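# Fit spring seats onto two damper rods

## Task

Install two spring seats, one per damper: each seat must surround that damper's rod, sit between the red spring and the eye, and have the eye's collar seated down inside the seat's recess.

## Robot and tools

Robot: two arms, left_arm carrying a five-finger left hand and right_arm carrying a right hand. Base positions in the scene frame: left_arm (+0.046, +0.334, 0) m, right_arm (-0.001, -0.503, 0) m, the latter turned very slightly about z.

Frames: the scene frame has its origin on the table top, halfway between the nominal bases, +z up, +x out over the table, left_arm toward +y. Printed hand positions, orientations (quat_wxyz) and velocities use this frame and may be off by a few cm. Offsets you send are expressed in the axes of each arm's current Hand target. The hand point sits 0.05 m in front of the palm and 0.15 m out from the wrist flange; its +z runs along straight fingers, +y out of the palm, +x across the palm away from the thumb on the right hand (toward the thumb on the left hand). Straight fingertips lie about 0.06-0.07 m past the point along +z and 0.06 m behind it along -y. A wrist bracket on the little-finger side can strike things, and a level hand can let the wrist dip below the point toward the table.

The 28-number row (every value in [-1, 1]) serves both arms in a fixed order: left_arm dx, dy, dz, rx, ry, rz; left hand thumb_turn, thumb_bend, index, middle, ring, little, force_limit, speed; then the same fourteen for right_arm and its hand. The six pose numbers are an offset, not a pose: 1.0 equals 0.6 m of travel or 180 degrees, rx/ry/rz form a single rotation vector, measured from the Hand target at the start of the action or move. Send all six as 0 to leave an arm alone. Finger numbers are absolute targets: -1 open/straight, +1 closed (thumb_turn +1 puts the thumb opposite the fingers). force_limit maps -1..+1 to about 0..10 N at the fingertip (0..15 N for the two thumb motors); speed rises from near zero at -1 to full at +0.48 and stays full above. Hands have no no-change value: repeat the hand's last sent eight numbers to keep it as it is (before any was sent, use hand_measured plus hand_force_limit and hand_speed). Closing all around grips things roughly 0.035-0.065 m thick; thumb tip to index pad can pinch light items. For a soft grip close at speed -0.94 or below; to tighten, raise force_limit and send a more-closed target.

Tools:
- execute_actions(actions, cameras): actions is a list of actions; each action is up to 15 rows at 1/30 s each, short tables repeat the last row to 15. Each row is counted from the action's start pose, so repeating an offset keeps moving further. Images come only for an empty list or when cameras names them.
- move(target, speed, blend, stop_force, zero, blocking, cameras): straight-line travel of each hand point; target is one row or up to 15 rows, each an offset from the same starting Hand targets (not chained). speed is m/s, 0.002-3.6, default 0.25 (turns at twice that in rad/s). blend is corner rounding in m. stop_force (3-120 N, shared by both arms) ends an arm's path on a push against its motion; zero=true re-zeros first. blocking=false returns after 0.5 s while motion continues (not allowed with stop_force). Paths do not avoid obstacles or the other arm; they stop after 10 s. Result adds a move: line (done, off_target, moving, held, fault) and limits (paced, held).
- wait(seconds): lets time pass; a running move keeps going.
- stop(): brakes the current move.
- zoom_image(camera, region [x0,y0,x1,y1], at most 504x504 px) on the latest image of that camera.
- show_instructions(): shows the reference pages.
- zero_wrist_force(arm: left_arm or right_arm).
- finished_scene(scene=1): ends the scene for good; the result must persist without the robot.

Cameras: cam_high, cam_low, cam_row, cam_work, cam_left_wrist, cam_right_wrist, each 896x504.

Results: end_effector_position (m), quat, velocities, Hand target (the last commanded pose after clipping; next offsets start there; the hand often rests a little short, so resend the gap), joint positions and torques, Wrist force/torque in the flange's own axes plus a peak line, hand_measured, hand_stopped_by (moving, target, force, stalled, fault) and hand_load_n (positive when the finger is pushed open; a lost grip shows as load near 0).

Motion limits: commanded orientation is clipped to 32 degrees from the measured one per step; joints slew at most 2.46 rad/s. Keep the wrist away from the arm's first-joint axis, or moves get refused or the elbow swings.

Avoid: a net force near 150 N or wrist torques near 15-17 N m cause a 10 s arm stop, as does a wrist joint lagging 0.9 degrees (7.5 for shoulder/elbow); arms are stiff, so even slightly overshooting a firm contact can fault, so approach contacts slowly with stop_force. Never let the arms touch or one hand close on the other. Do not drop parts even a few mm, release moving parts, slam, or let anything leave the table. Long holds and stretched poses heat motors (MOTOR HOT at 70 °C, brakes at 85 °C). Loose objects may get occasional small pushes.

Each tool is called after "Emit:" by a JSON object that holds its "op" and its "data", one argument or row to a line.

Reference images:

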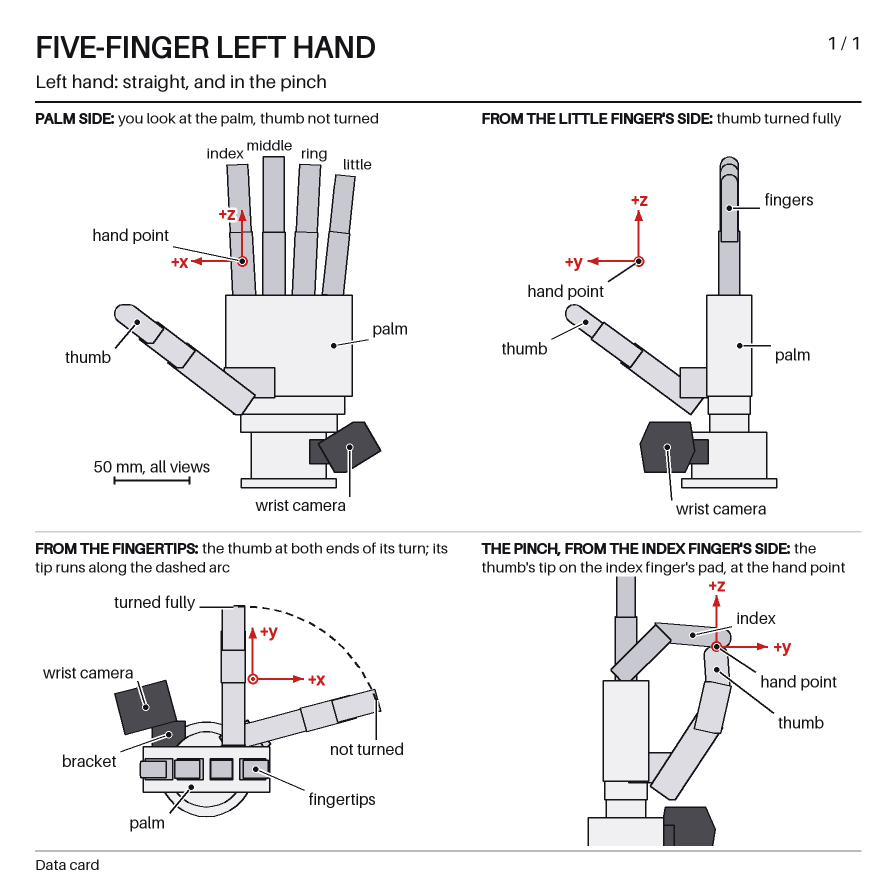

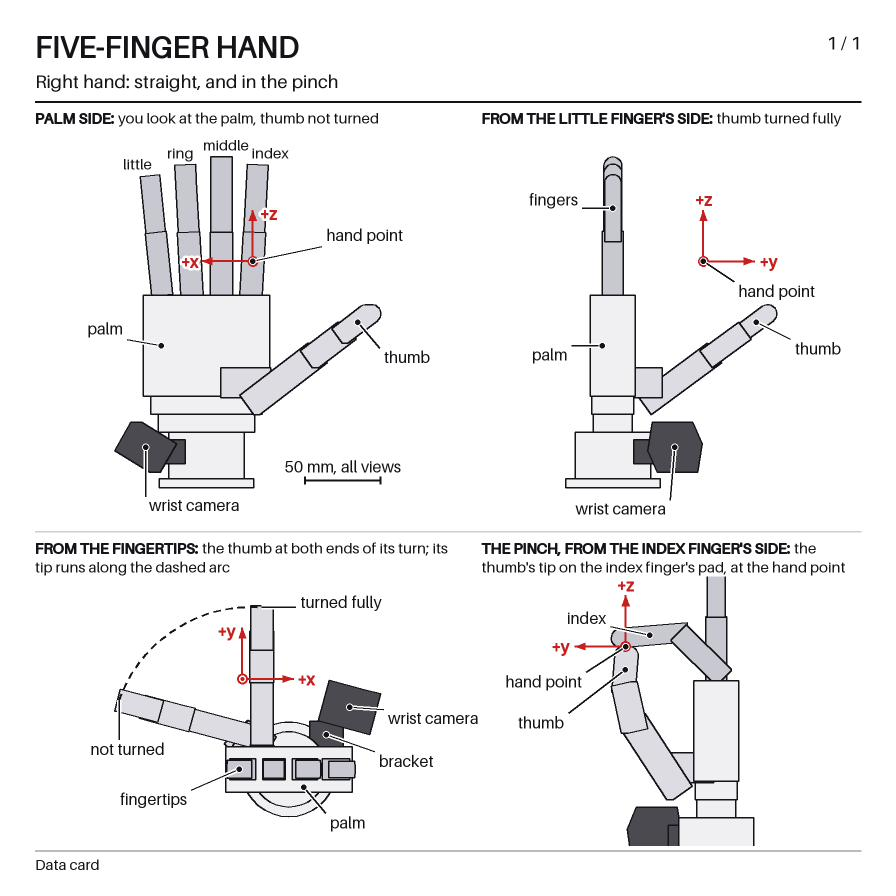

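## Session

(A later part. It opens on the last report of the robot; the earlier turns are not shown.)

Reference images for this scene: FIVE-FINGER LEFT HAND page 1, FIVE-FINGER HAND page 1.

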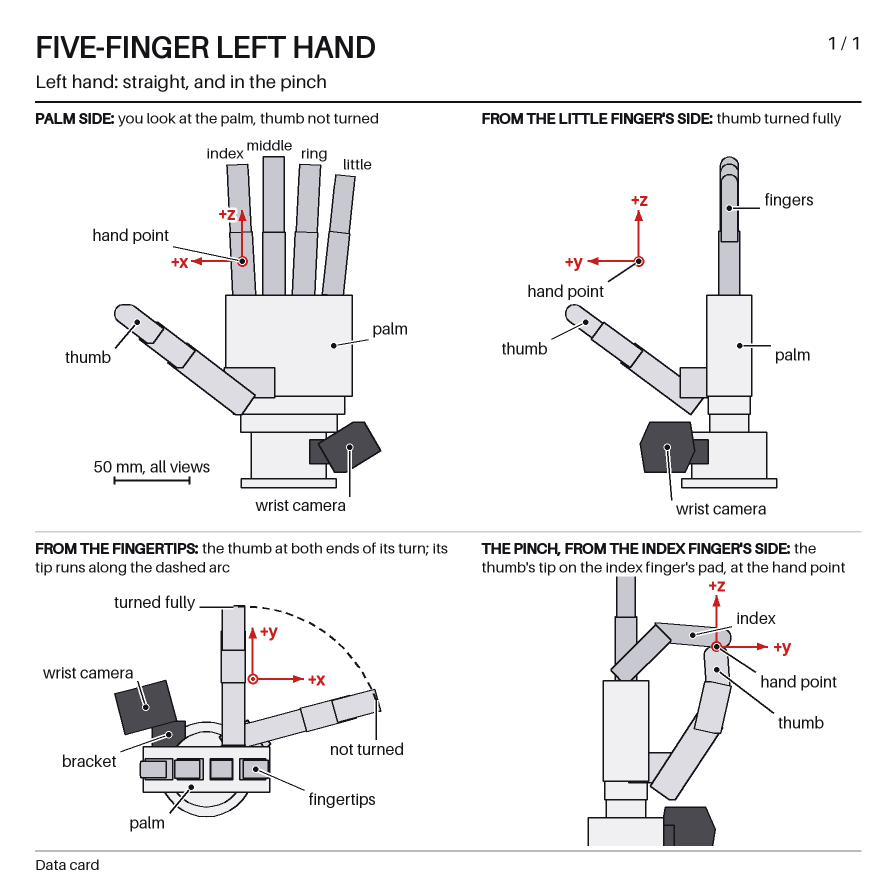

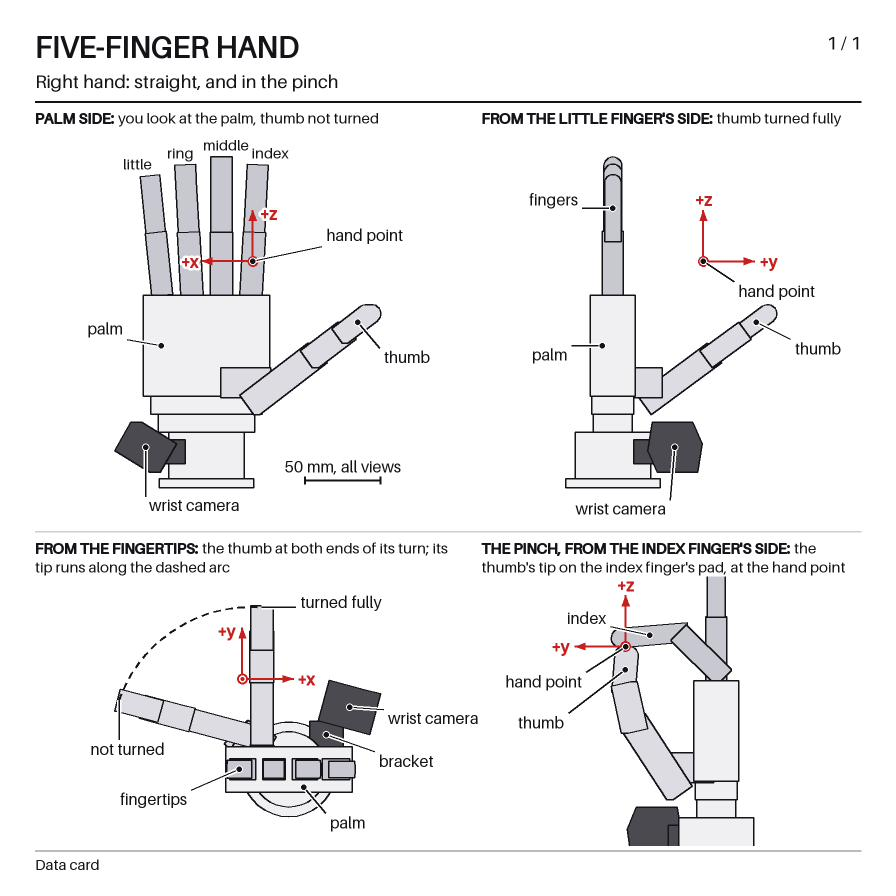

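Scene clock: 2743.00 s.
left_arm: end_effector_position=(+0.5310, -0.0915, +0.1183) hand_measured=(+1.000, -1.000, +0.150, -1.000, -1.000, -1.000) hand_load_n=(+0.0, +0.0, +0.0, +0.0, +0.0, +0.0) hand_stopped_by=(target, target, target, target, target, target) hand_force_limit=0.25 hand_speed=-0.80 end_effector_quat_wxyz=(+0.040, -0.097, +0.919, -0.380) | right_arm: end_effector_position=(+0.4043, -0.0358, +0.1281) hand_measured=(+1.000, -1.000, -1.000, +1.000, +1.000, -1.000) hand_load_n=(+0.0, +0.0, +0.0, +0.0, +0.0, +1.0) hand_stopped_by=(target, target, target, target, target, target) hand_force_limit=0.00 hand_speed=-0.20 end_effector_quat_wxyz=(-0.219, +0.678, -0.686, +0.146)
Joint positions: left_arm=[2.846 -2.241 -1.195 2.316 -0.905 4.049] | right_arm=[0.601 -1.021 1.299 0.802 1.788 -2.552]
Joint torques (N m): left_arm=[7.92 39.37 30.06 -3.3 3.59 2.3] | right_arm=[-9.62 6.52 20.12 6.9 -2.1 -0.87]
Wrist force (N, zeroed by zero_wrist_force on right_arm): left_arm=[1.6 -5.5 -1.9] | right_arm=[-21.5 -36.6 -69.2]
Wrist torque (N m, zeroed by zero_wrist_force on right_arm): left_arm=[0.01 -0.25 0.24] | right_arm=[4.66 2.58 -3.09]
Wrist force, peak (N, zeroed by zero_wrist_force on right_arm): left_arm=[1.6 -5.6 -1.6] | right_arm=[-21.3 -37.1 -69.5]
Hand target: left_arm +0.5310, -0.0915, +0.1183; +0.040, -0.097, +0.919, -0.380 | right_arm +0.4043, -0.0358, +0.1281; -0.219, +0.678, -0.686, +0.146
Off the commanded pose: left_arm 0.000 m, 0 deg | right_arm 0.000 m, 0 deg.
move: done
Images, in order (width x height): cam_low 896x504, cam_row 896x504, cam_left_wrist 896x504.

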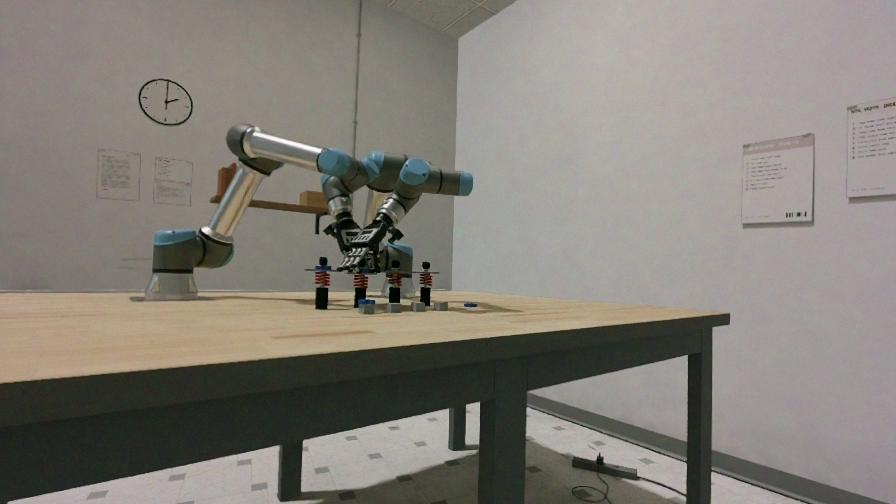

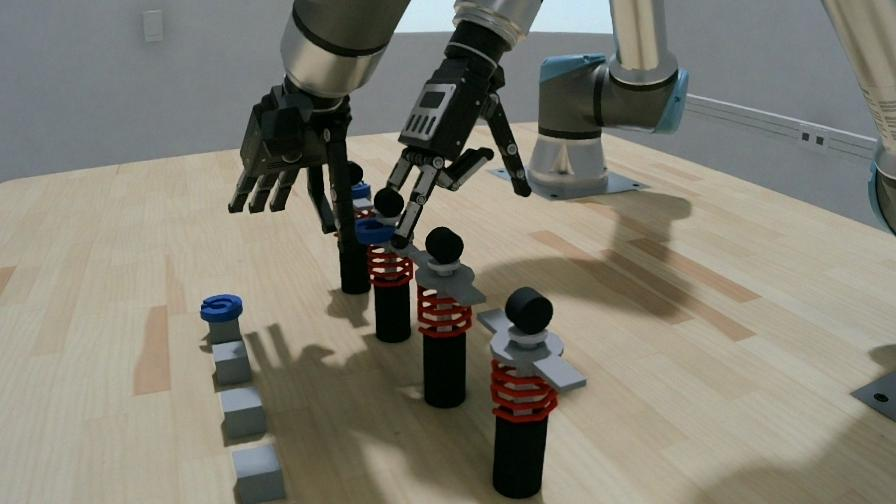

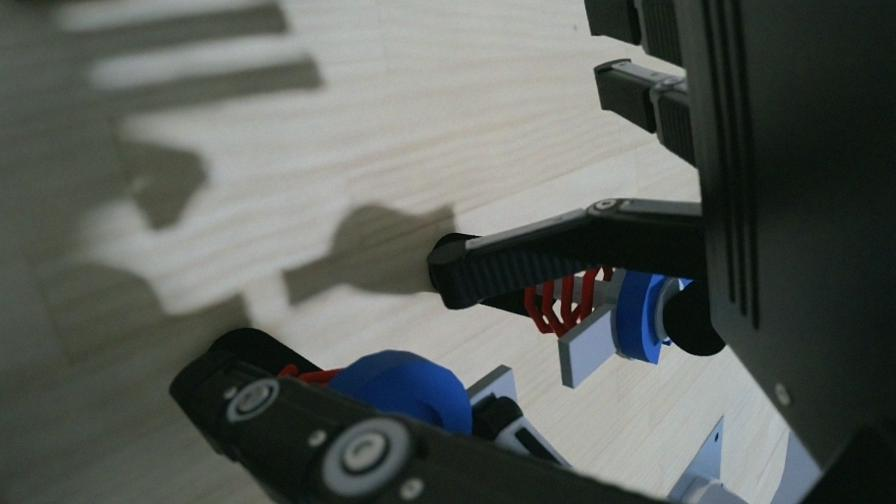

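Emit:
{"op": "move", "data": {
  "target": [
    [-0.02771,-0.00417,0.00417,0,0,0,1,-1,0.3,-1,-1,-1,0.25,-0.8,0,0,0,0,0,0,1,-1,-1,1,1,-1,0,-0.2],
    [-0.03707,0.03677,-0.01718,0,0,0,1,-1,0.3,-1,-1,-1,0.25,-0.8,0,0,0,0,0,0,1,-1,-1,1,1,-1,0,-0.2]
  ],
  "speed": [0.03,0.03],
  "stop_force": 5,
  "cameras": ["cam_left_wrist","cam_row","cam_low"]
}}

Scene clock: 2764.60 s.
left_arm: end_effector_position=(+0.5480, -0.0645, +0.1101) hand_measured=(+1.000, -1.000, +0.300, -1.000, -1.000, -1.000) hand_load_n=(+0.0, +0.0, +0.0, +0.0, +0.0, +0.0) hand_stopped_by=(target, target, target, target, target, target) hand_force_limit=0.25 hand_speed=-0.80 end_effector_quat_wxyz=(+0.040, -0.097, +0.919, -0.380) | right_arm: end_effector_position=(+0.4043, -0.0358, +0.1281) hand_measured=(+1.000, -1.000, -1.000, +1.000, +1.000, -1.000) hand_load_n=(+0.0, +0.0, +0.5, +0.0, +0.0, +1.0) hand_stopped_by=(target, target, target, target, target, target) hand_force_limit=0.00 hand_speed=-0.20 end_effector_quat_wxyz=(-0.219, +0.678, -0.686, +0.146)
Joint positions: left_arm=[2.902 -2.259 -1.197 2.295 -0.882 4.114] | right_arm=[0.601 -1.021 1.299 0.802 1.788 -2.552]
Joint torques (N m): left_arm=[7.5 60.28 4.36 -0.02 3.71 2.27] | right_arm=[-9.38 5.41 20.99 7.34 -2.1 -0.78]
Wrist force (N, zeroed by zero_wrist_force on right_arm): left_arm=[1.3 -5.6 -1.4] | right_arm=[-21.0 -36.6 -69.1]
Wrist torque (N m, zeroed by zero_wrist_force on right_arm): left_arm=[0.00 -0.19 0.26] | right_arm=[4.65 2.50 -3.06]
Wrist force, peak (N, zeroed by zero_wrist_force on right_arm): left_arm=[1.6 -6.0 -1.8] | right_arm=[-21.1 -36.9 -69.6]
Hand target: left_arm +0.5480, -0.0645, +0.1101; +0.040, -0.097, +0.919, -0.380 | right_arm +0.4043, -0.0358, +0.1281; -0.219, +0.678, -0.686, +0.146
Off the commanded pose: left_arm 0.000 m, 0 deg | right_arm 0.000 m, 0 deg.
move: done
Images, in order (width x height): cam_low 896x504, cam_row 896x504, cam_left_wrist 896x504.

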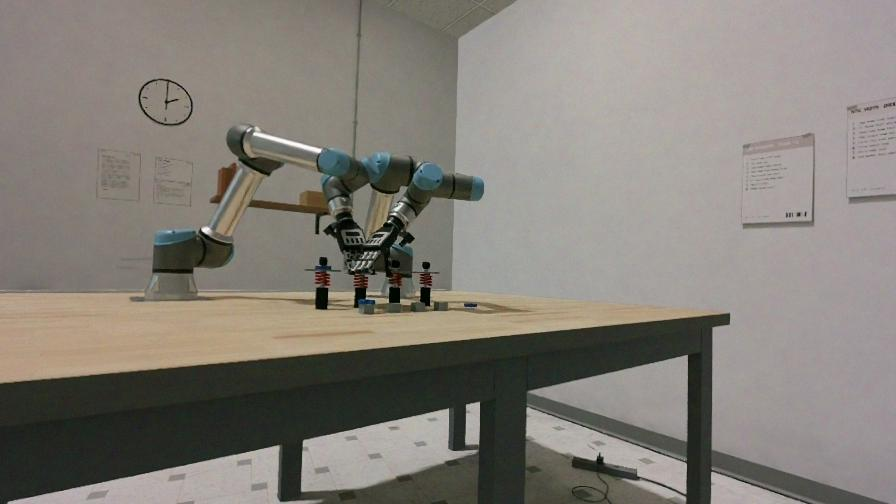

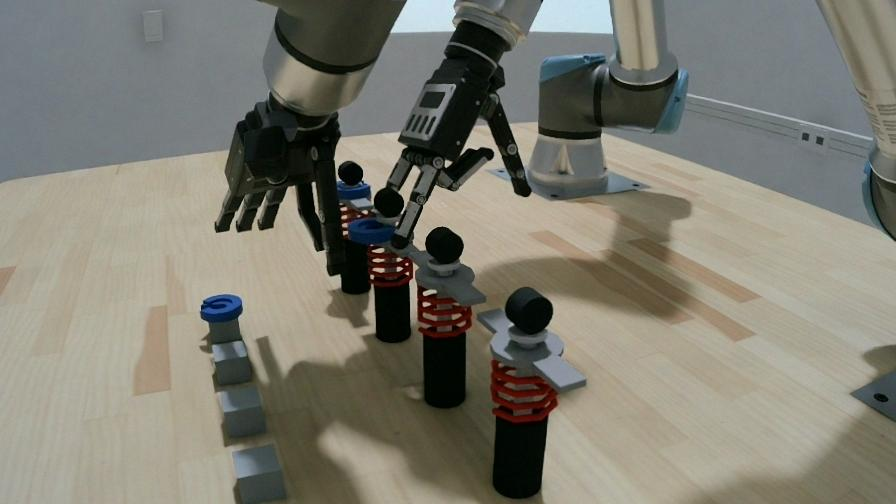

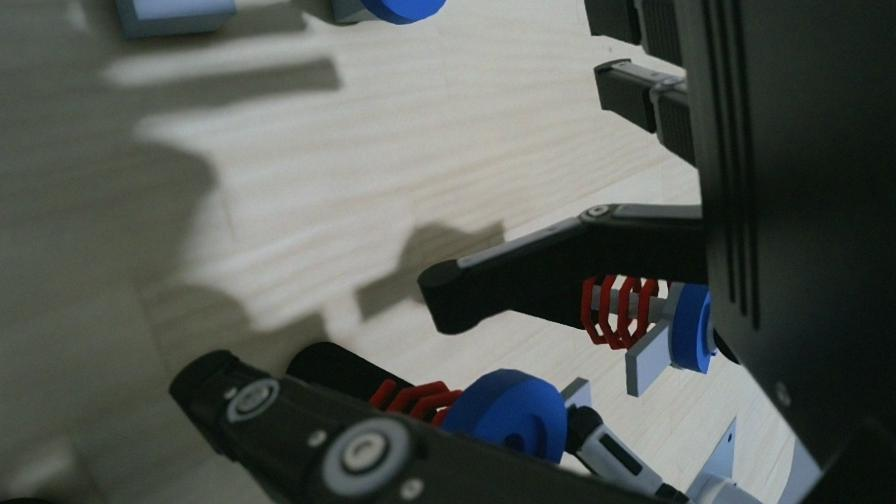

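Emit:
{"op": "zoom_image", "data": {
  "camera": "cam_row",
  "region": [310, 180, 430, 300]
}}

Emit:
{"op": "zoom_image", "data": {
  "camera": "cam_left_wrist",
  "region": [380, 330, 620, 500]
}}

Scaled by 4.200.

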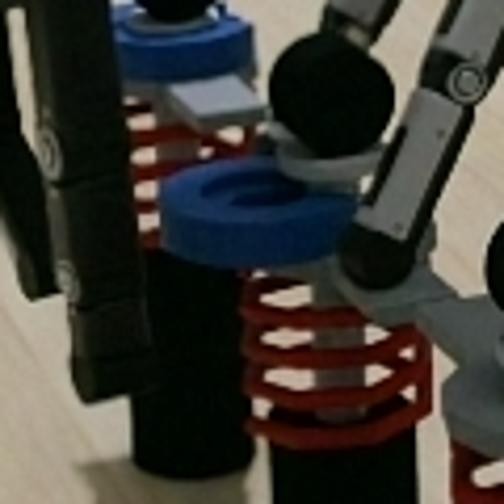

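Scaled by 2.100.

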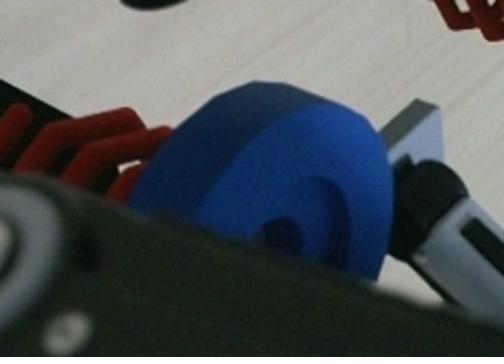

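Emit:
{"op": "move", "data": {
  "target": [0.0430,0.00429,-0.00429,0,0,0,1,-1,0.3,-1,-1,-1,0.25,-0.8,0,0,0,0,0,0,1,-1,-1,1,1,-1,0,-0.2],
  "speed": 0.012,
  "stop_force": 3,
  "cameras": ["cam_left_wrist","cam_row"]
}}

Scene clock: 2775.53 s.
left_arm: end_effector_position=(+0.5220, -0.0663, +0.1100) hand_measured=(+1.000, -1.000, +0.300, -1.000, -1.000, -1.000) hand_load_n=(+0.0, +0.0, +0.0, +0.0, -0.5, +0.0) hand_stopped_by=(target, target, target, target, target, target) hand_force_limit=0.25 hand_speed=-0.80 end_effector_quat_wxyz=(+0.040, -0.097, +0.919, -0.380) | right_arm: end_effector_position=(+0.4043, -0.0358, +0.1281) hand_measured=(+1.000, -1.000, -1.000, +1.000, +1.000, -1.000) hand_load_n=(+0.0, +0.0, +0.5, +0.0, +0.5, +1.0) hand_stopped_by=(target, target, target, target, target, target) hand_force_limit=0.00 hand_speed=-0.20 end_effector_quat_wxyz=(-0.219, +0.678, -0.686, +0.146)
Joint positions: left_arm=[2.887 -2.203 -1.288 2.342 -0.888 4.096] | right_arm=[0.601 -1.021 1.299 0.802 1.788 -2.552]
Joint torques (N m): left_arm=[-8.19 58.03 4.36 -0.06 -1.77 -1.84] | right_arm=[-8.93 5.62 20.39 7.58 -2.19 -0.91]
Wrist force (N, zeroed by zero_wrist_force on right_arm): left_arm=[1.2 -5.4 -1.5] | right_arm=[-21.2 -36.8 -69.2]
Wrist torque (N m, zeroed by zero_wrist_force on right_arm): left_arm=[0.04 -0.22 0.24] | right_arm=[4.63 2.53 -3.07]
Wrist force, peak (N, zeroed by zero_wrist_force on right_arm): left_arm=[1.6 -5.9 -1.6] | right_arm=[-21.3 -36.9 -69.4]
Hand target: left_arm +0.5220, -0.0663, +0.1100; +0.040, -0.097, +0.919, -0.380 | right_arm +0.4043, -0.0358, +0.1281; -0.219, +0.678, -0.686, +0.146
Off the commanded pose: left_arm 0.000 m, 0 deg | right_arm 0.000 m, 0 deg.
move: done
Images, in order (width x height): cam_row 896x504, cam_left_wrist 896x504.

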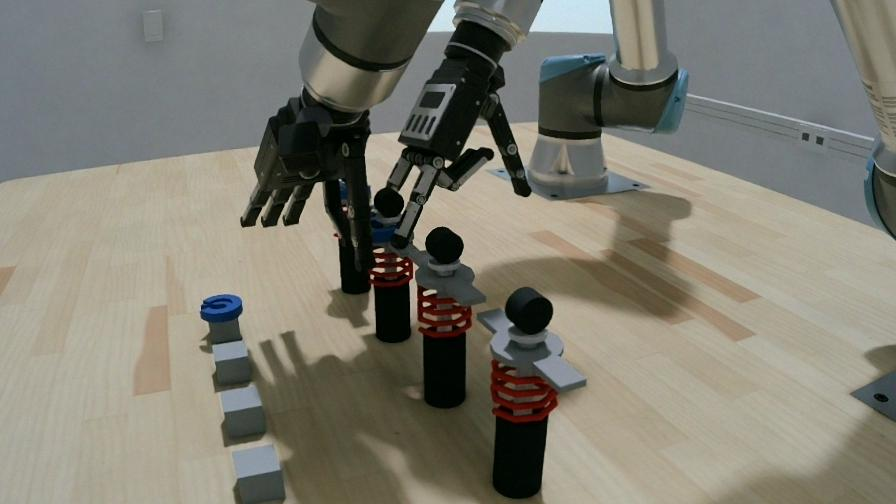

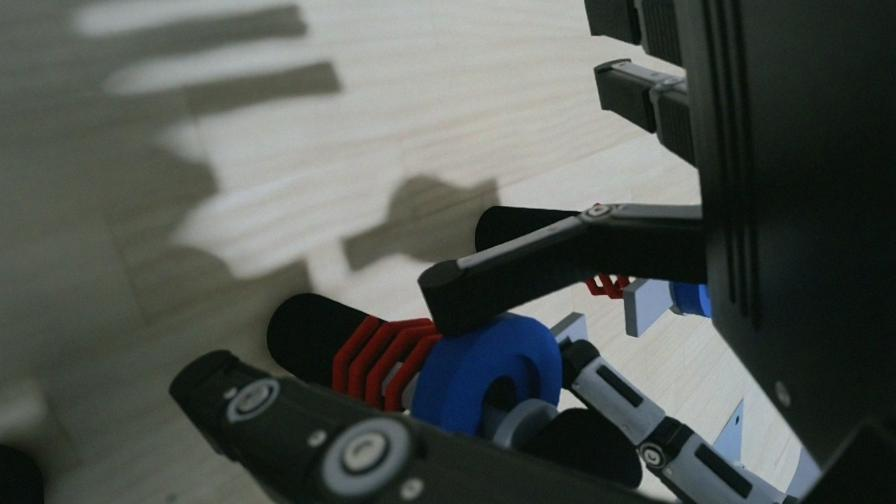

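Emit:
{"op": "zoom_image", "data": {
  "camera": "cam_left_wrist",
  "region": [400, 300, 600, 460]
}}

Emit:
{"op": "zoom_image", "data": {
  "camera": "cam_row",
  "region": [340, 190, 440, 290]
}}

Scaled by 2.520.

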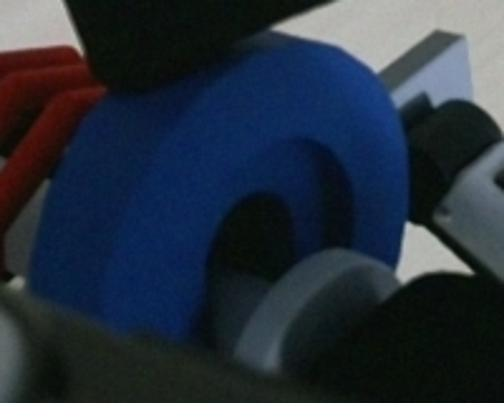

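Scaled by 5.040.

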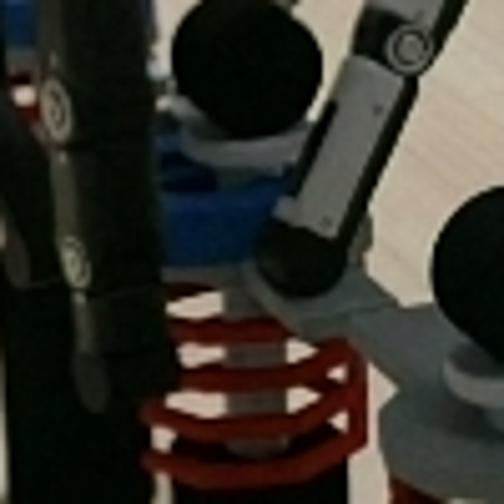

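Emit:
{"op": "move", "data": {
  "target": [0.01158,0.00114,-0.00114,0,0,0,1,-1,0.3,-1,-1,-1,0.25,-0.8,0,0,0,0,0,0,1,-1,-1,1,1,-1,0,-0.2],
  "speed": 0.008,
  "stop_force": 3,
  "cameras": ["cam_left_wrist","cam_row"]
}}

Scene clock: 2782.43 s.
left_arm: end_effector_position=(+0.5150, -0.0668, +0.1100) hand_measured=(+1.000, -1.000, +0.300, -1.000, -1.000, -1.000) hand_load_n=(+0.0, +0.0, +0.0, +0.0, +0.0, +0.0) hand_stopped_by=(target, target, target, target, target, target) hand_force_limit=0.25 hand_speed=-0.80 end_effector_quat_wxyz=(+0.040, -0.097, +0.919, -0.380) | right_arm: end_effector_position=(+0.4043, -0.0358, +0.1281) hand_measured=(+1.000, -1.000, -1.000, +1.000, +1.000, -1.000) hand_load_n=(+0.0, +0.0, +0.5, +0.0, +0.0, +0.5) hand_stopped_by=(target, target, target, target, target, target) hand_force_limit=0.00 hand_speed=-0.20 end_effector_quat_wxyz=(-0.219, +0.678, -0.686, +0.146)
Joint positions: left_arm=[2.882 -2.189 -1.312 2.354 -0.89 4.091] | right_arm=[0.601 -1.021 1.299 0.802 1.788 -2.552]
Joint torques (N m): left_arm=[-8.28 56.73 3.97 -0.03 -1.77 -2.19] | right_arm=[-9.78 4.83 21.51 7.62 -1.98 -0.74]
Wrist force (N, zeroed by zero_wrist_force on right_arm): left_arm=[1.3 -5.1 -1.5] | right_arm=[-21.1 -36.8 -69.1]
Wrist torque (N m, zeroed by zero_wrist_force on right_arm): left_arm=[0.08 -0.25 0.35] | right_arm=[4.63 2.51 -3.07]
Wrist force, peak (N, zeroed by zero_wrist_force on right_arm): left_arm=[1.4 -5.6 -1.5] | right_arm=[-21.2 -36.7 -69.6]
Hand target: left_arm +0.5150, -0.0668, +0.1100; +0.040, -0.097, +0.919, -0.380 | right_arm +0.4043, -0.0358, +0.1281; -0.219, +0.678, -0.686, +0.146
Off the commanded pose: left_arm 0.000 m, 0 deg | right_arm 0.000 m, 0 deg.
move: done
Images, in order (width x height): cam_row 896x504, cam_left_wrist 896x504.

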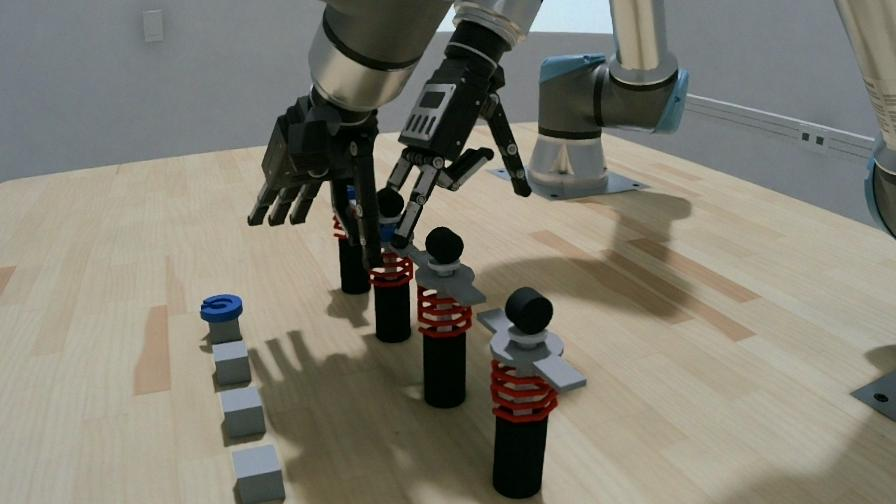

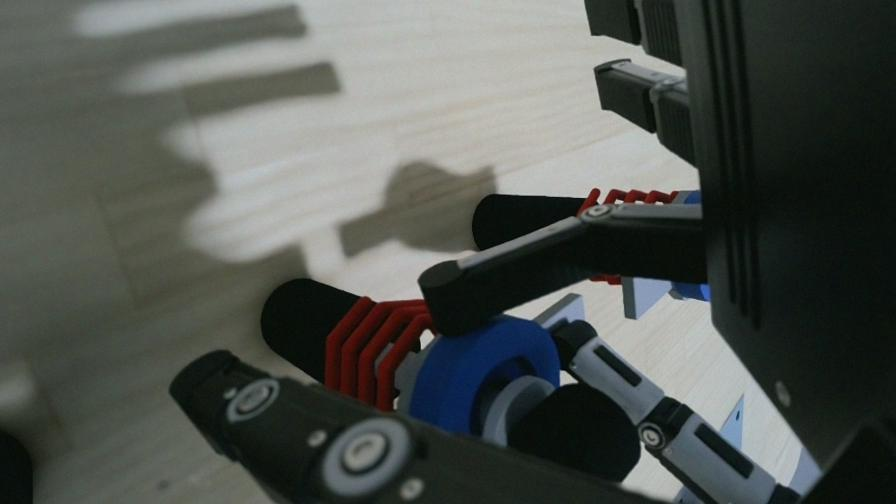

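Emit:
{"op": "zoom_image", "data": {
  "camera": "cam_left_wrist",
  "region": [400, 300, 600, 460]
}}

Emit:
{"op": "zoom_image", "data": {
  "camera": "cam_row",
  "region": [350, 195, 430, 275]
}}

Scaled by 2.520.

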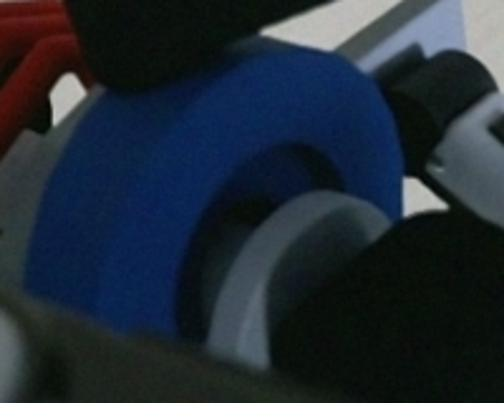

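Scaled by 6.300.

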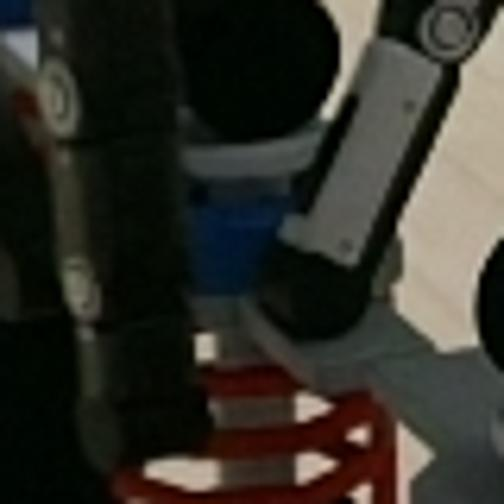

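Emit:
{"op": "move", "data": {
  "target": [0.00992,0.00098,-0.00098,0,0,0,1,-1,0.3,-1,-1,-1,0.25,-0.8,0,0,0,0,0,0,1,-1,-1,1,1,-1,0,-0.2],
  "speed": 0.005,
  "stop_force": 3,
  "cameras": ["cam_left_wrist","cam_row"]
}}

Scene clock: 2787.40 s.
left_arm: end_effector_position=(+0.5120, -0.0670, +0.1100) hand_measured=(+1.000, -1.000, +0.300, -1.000, -1.000, -1.000) hand_load_n=(+0.0, +0.0, +0.0, +0.0, -0.5, +0.0) hand_stopped_by=(target, target, target, target, target, target) hand_force_limit=0.25 hand_speed=-0.80 end_effector_quat_wxyz=(+0.040, -0.097, +0.919, -0.380) | right_arm: end_effector_position=(+0.4043, -0.0358, +0.1281) hand_measured=(+1.000, -1.000, -1.000, +1.000, +1.000, -1.000) hand_load_n=(+0.0, +0.0, +0.5, +0.0, +0.0, +0.5) hand_stopped_by=(target, target, target, target, target, target) hand_force_limit=0.00 hand_speed=-0.20 end_effector_quat_wxyz=(-0.219, +0.678, -0.686, +0.146)
Joint positions: left_arm=[2.881 -2.183 -1.322 2.359 -0.891 4.089] | right_arm=[0.601 -1.021 1.299 0.802 1.788 -2.552]
Joint torques (N m): left_arm=[5.04 36.43 28.72 -4.06 2.7 1.77] | right_arm=[-9.94 4.6 21.31 7.73 -2.08 -0.56]
Wrist force (N, zeroed by zero_wrist_force on right_arm): left_arm=[-1.1 -5.3 -1.4] | right_arm=[-20.8 -36.1 -69.7]
Wrist torque (N m, zeroed by zero_wrist_force on right_arm): left_arm=[0.09 -0.19 0.34] | right_arm=[4.70 2.51 -3.03]
Wrist force, peak (N, zeroed by zero_wrist_force on right_arm): left_arm=[-3.3 -6.6 -1.5] | right_arm=[-21.1 -35.9 -70.2]
Hand target: left_arm +0.5120, -0.0670, +0.1100; +0.040, -0.097, +0.919, -0.380 (not the last commanded pose) | right_arm +0.4043, -0.0358, +0.1281; -0.219, +0.678, -0.686, +0.146
Off the commanded pose: left_arm 0.003 m, 0 deg | right_arm 0.000 m, 0 deg.
move: contact (left_arm)
Images, in order (width x height): cam_row 896x504, cam_left_wrist 896x504.

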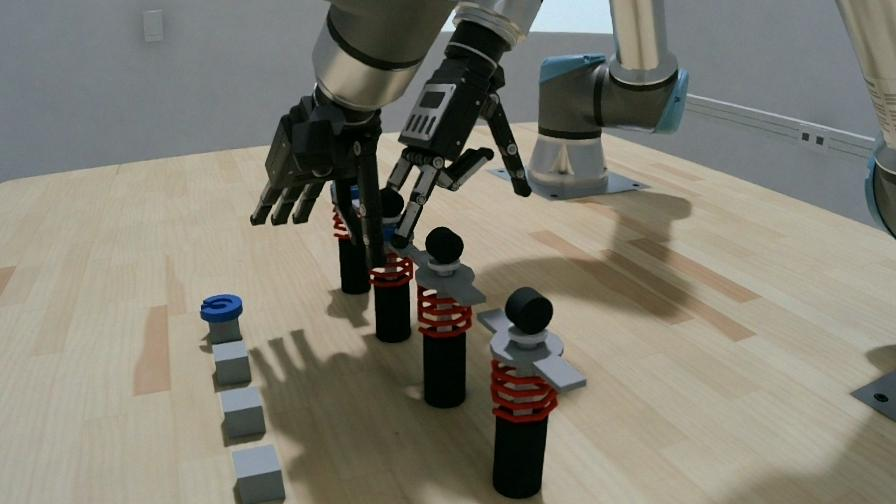

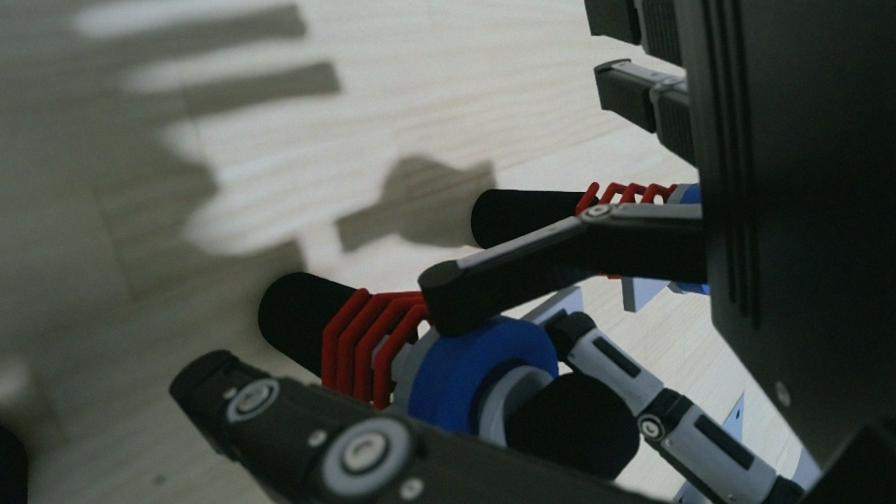

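Emit:
{"op": "zoom_image", "data": {
  "camera": "cam_left_wrist",
  "region": [400, 300, 560, 440]
}}

Emit:
{"op": "zoom_image", "data": {
  "camera": "cam_row",
  "region": [360, 205, 410, 255]
}}

Scaled by 3.150.

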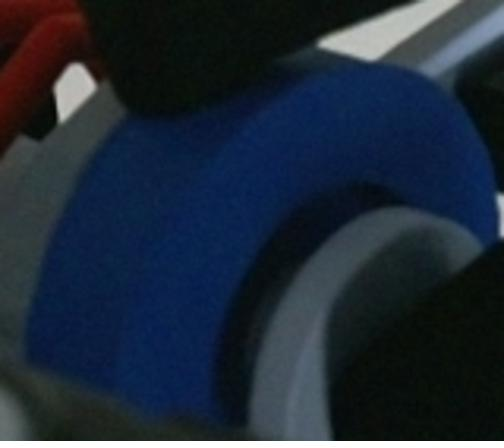

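Scaled by 10.080.

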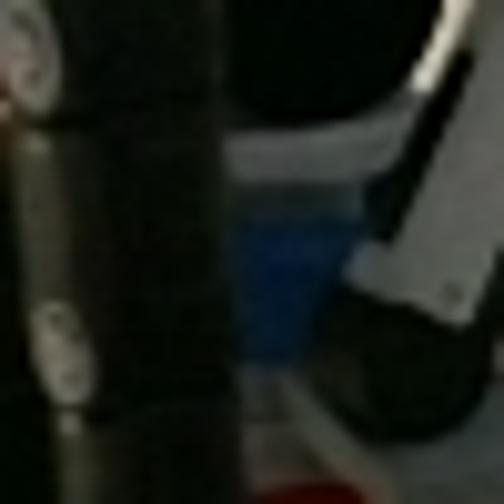

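Emit:
{"op": "move", "data": {
  "target": [0.0033,0.00033,-0.00033,0,0,0,1,-1,0.3,-1,-1,-1,0.25,-0.8,0,0,0,0,0,0,1,-1,-1,1,1,-1,0,-0.2],
  "speed": 0.004,
  "stop_force": 3,
  "cameras": ["cam_left_wrist","cam_row"]
}}

Scene clock: 2806.97 s.
left_arm: end_effector_position=(+0.5118, -0.0670, +0.1100) hand_measured=(+1.000, -1.000, +0.300, -1.000, -1.000, -1.000) hand_load_n=(+0.0, +0.0, +0.0, +0.0, +0.0, +0.0) hand_stopped_by=(target, target, target, target, target, target) hand_force_limit=0.25 hand_speed=-0.80 end_effector_quat_wxyz=(+0.040, -0.096, +0.919, -0.380) | right_arm: end_effector_position=(+0.4043, -0.0358, +0.1281) hand_measured=(+1.000, -1.000, -1.000, +1.000, +1.000, -1.000) hand_load_n=(+0.0, +0.0, +0.5, +0.0, +0.0, +0.5) hand_stopped_by=(target, target, target, target, target, target) hand_force_limit=0.00 hand_speed=-0.20 end_effector_quat_wxyz=(-0.219, +0.678, -0.686, +0.146)
Joint positions: left_arm=[2.88 -2.182 -1.322 2.36 -0.891 4.089] | right_arm=[0.601 -1.021 1.299 0.802 1.788 -2.552]
Joint torques (N m): left_arm=[2.39 35.92 27.66 -4.65 -0.3 1.81] | right_arm=[-11.18 4.35 21.46 8.41 -1.69 -0.84]
Wrist force (N, zeroed by zero_wrist_force on right_arm): left_arm=[-3.1 -6.2 -1.4] | right_arm=[-21.1 -35.7 -69.7]
Wrist torque (N m, zeroed by zero_wrist_force on right_arm): left_arm=[0.03 -0.14 0.36] | right_arm=[4.72 2.56 -3.02]
Wrist force, peak (N, zeroed by zero_wrist_force on right_arm): left_arm=[-5.3 -8.1 -1.6] | right_arm=[-21.0 -35.9 -70.3]
Hand target: left_arm +0.5118, -0.0670, +0.1100; +0.040, -0.096, +0.919, -0.380 (not the last commanded pose) | right_arm +0.4043, -0.0358, +0.1281; -0.219, +0.678, -0.686, +0.146
Off the commanded pose: left_arm 0.002 m, 0 deg | right_arm 0.000 m, 0 deg.
move: contact (left_arm)
Images, in order (width x height): cam_row 896x504, cam_left_wrist 896x504.

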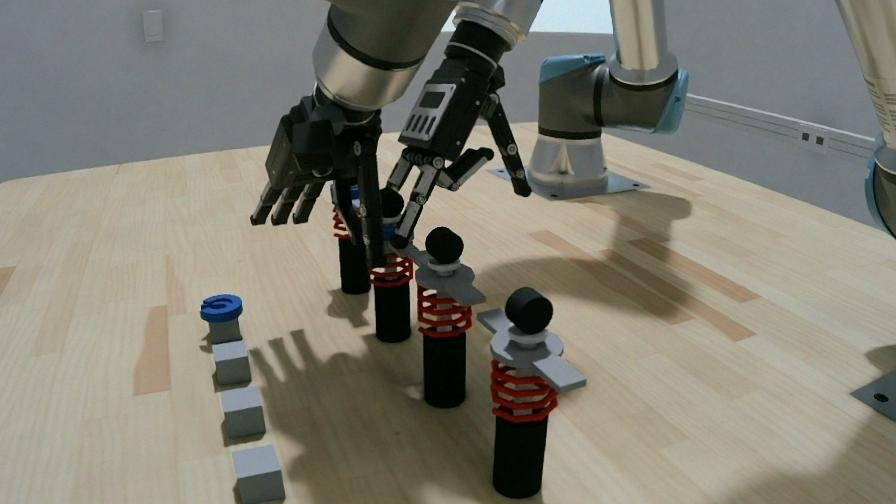

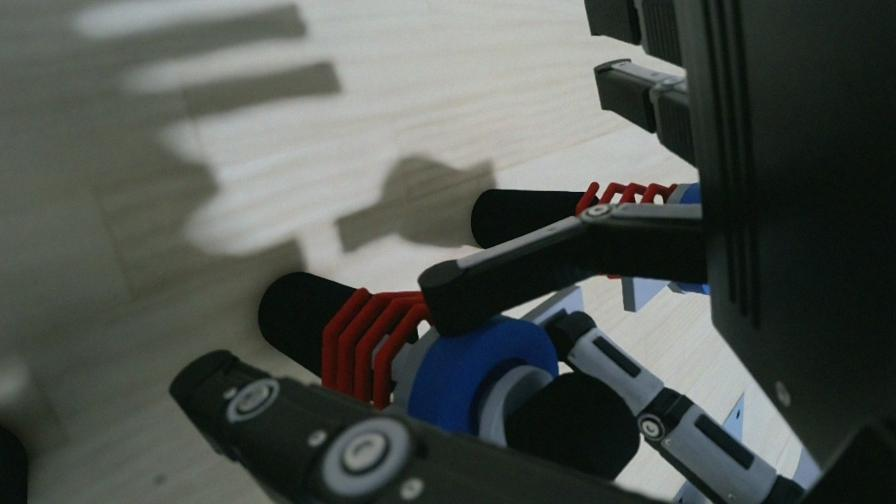

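Emit:
{"op": "move", "data": {
  "target": [0,0,0,0,0,0,1,-1,0.3,-1,-1,-1,0.25,-0.8,-0.000341,-0.001657,-0.002869,0,0,0,1,-1,-1,1,1,-1,0,-0.2],
  "speed": 0.004,
  "cameras": ["cam_left_wrist","cam_row"]
}}

Scene clock: 2811.97 s.
left_arm: end_effector_position=(+0.5118, -0.0670, +0.1100) hand_measured=(+1.000, -1.000, +0.300, -1.000, -1.000, -1.000) hand_load_n=(+0.0, +0.0, -0.5, +0.0, +0.0, +0.0) hand_stopped_by=(target, target, target, target, target, target) hand_force_limit=0.25 hand_speed=-0.80 end_effector_quat_wxyz=(+0.040, -0.096, +0.919, -0.380) | right_arm: end_effector_position=(+0.4043, -0.0358, +0.1300) hand_measured=(+1.000, -1.000, -1.000, +1.000, +1.000, -1.000) hand_load_n=(+0.0, +0.0, +0.5, +0.0, +0.0, +0.5) hand_stopped_by=(target, target, target, target, target, target) hand_force_limit=0.00 hand_speed=-0.20 end_effector_quat_wxyz=(-0.219, +0.678, -0.686, +0.146)
Joint positions: left_arm=[2.88 -2.182 -1.322 2.36 -0.891 4.089] | right_arm=[0.601 -1.022 1.296 0.807 1.788 -2.552]
Joint torques (N m): left_arm=[3.5 35.57 26.3 -4.32 -0.35 1.75] | right_arm=[-11.72 -12.07 3.39 10.07 -1.73 -0.61]
Wrist force (N, zeroed by zero_wrist_force on right_arm): left_arm=[-4.9 -8.3 -1.4] | right_arm=[-19.7 -31.3 -57.0]
Wrist torque (N m, zeroed by zero_wrist_force on right_arm): left_arm=[-0.15 0.05 0.31] | right_arm=[3.98 1.93 -2.76]
Wrist force, peak (N, zeroed by zero_wrist_force on right_arm): left_arm=[-4.9 -8.3 -1.4] | right_arm=[-20.8 -35.9 -70.3]
Hand target: left_arm +0.5118, -0.0670, +0.1100; +0.040, -0.096, +0.919, -0.380 | right_arm +0.4043, -0.0358, +0.1301; -0.219, +0.678, -0.686, +0.146
Off the commanded pose: left_arm 0.000 m, 0 deg | right_arm 0.000 m, 0 deg.
move: done
Images, in order (width x height): cam_row 896x504, cam_left_wrist 896x504.

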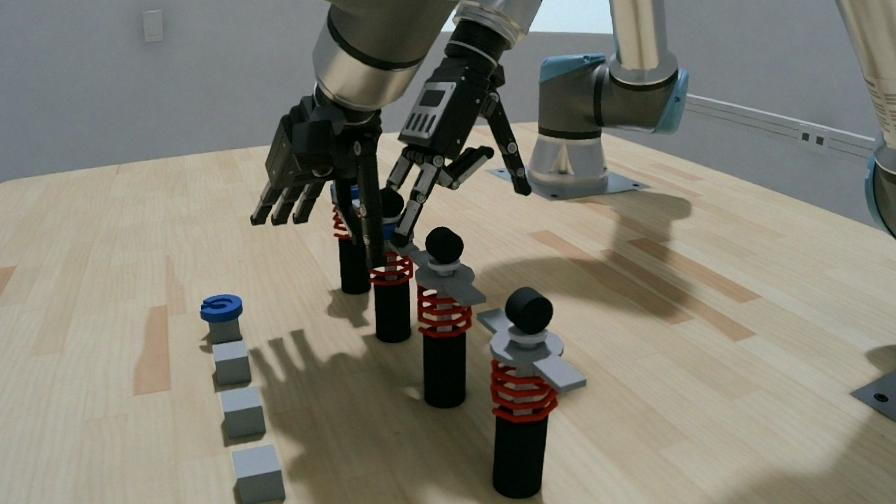

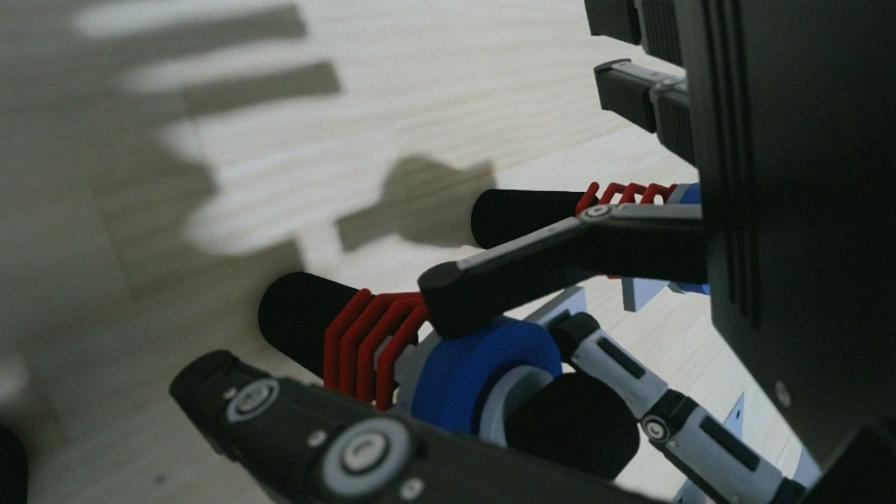

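Emit:
{"op": "zoom_image", "data": {
  "camera": "cam_left_wrist",
  "region": [400, 300, 580, 440]
}}

Emit:
{"op": "zoom_image", "data": {
  "camera": "cam_row",
  "region": [360, 200, 420, 260]
}}

Scaled by 2.800.

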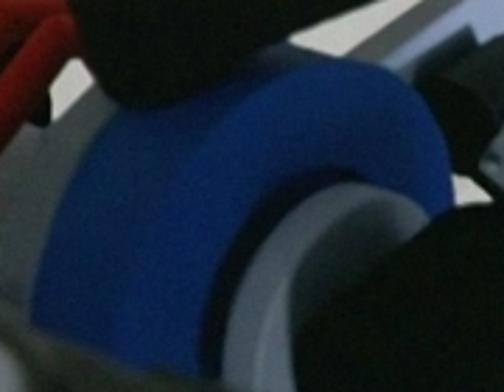

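Scaled by 8.400.

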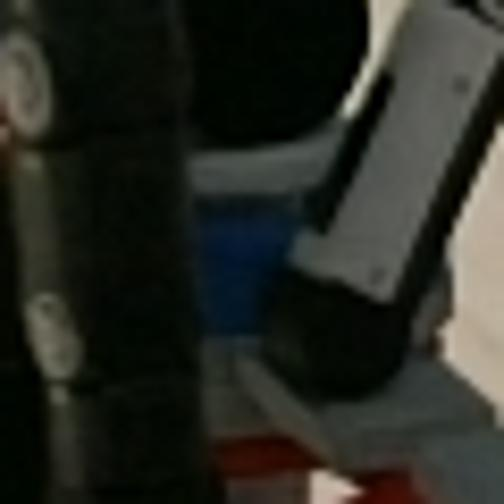

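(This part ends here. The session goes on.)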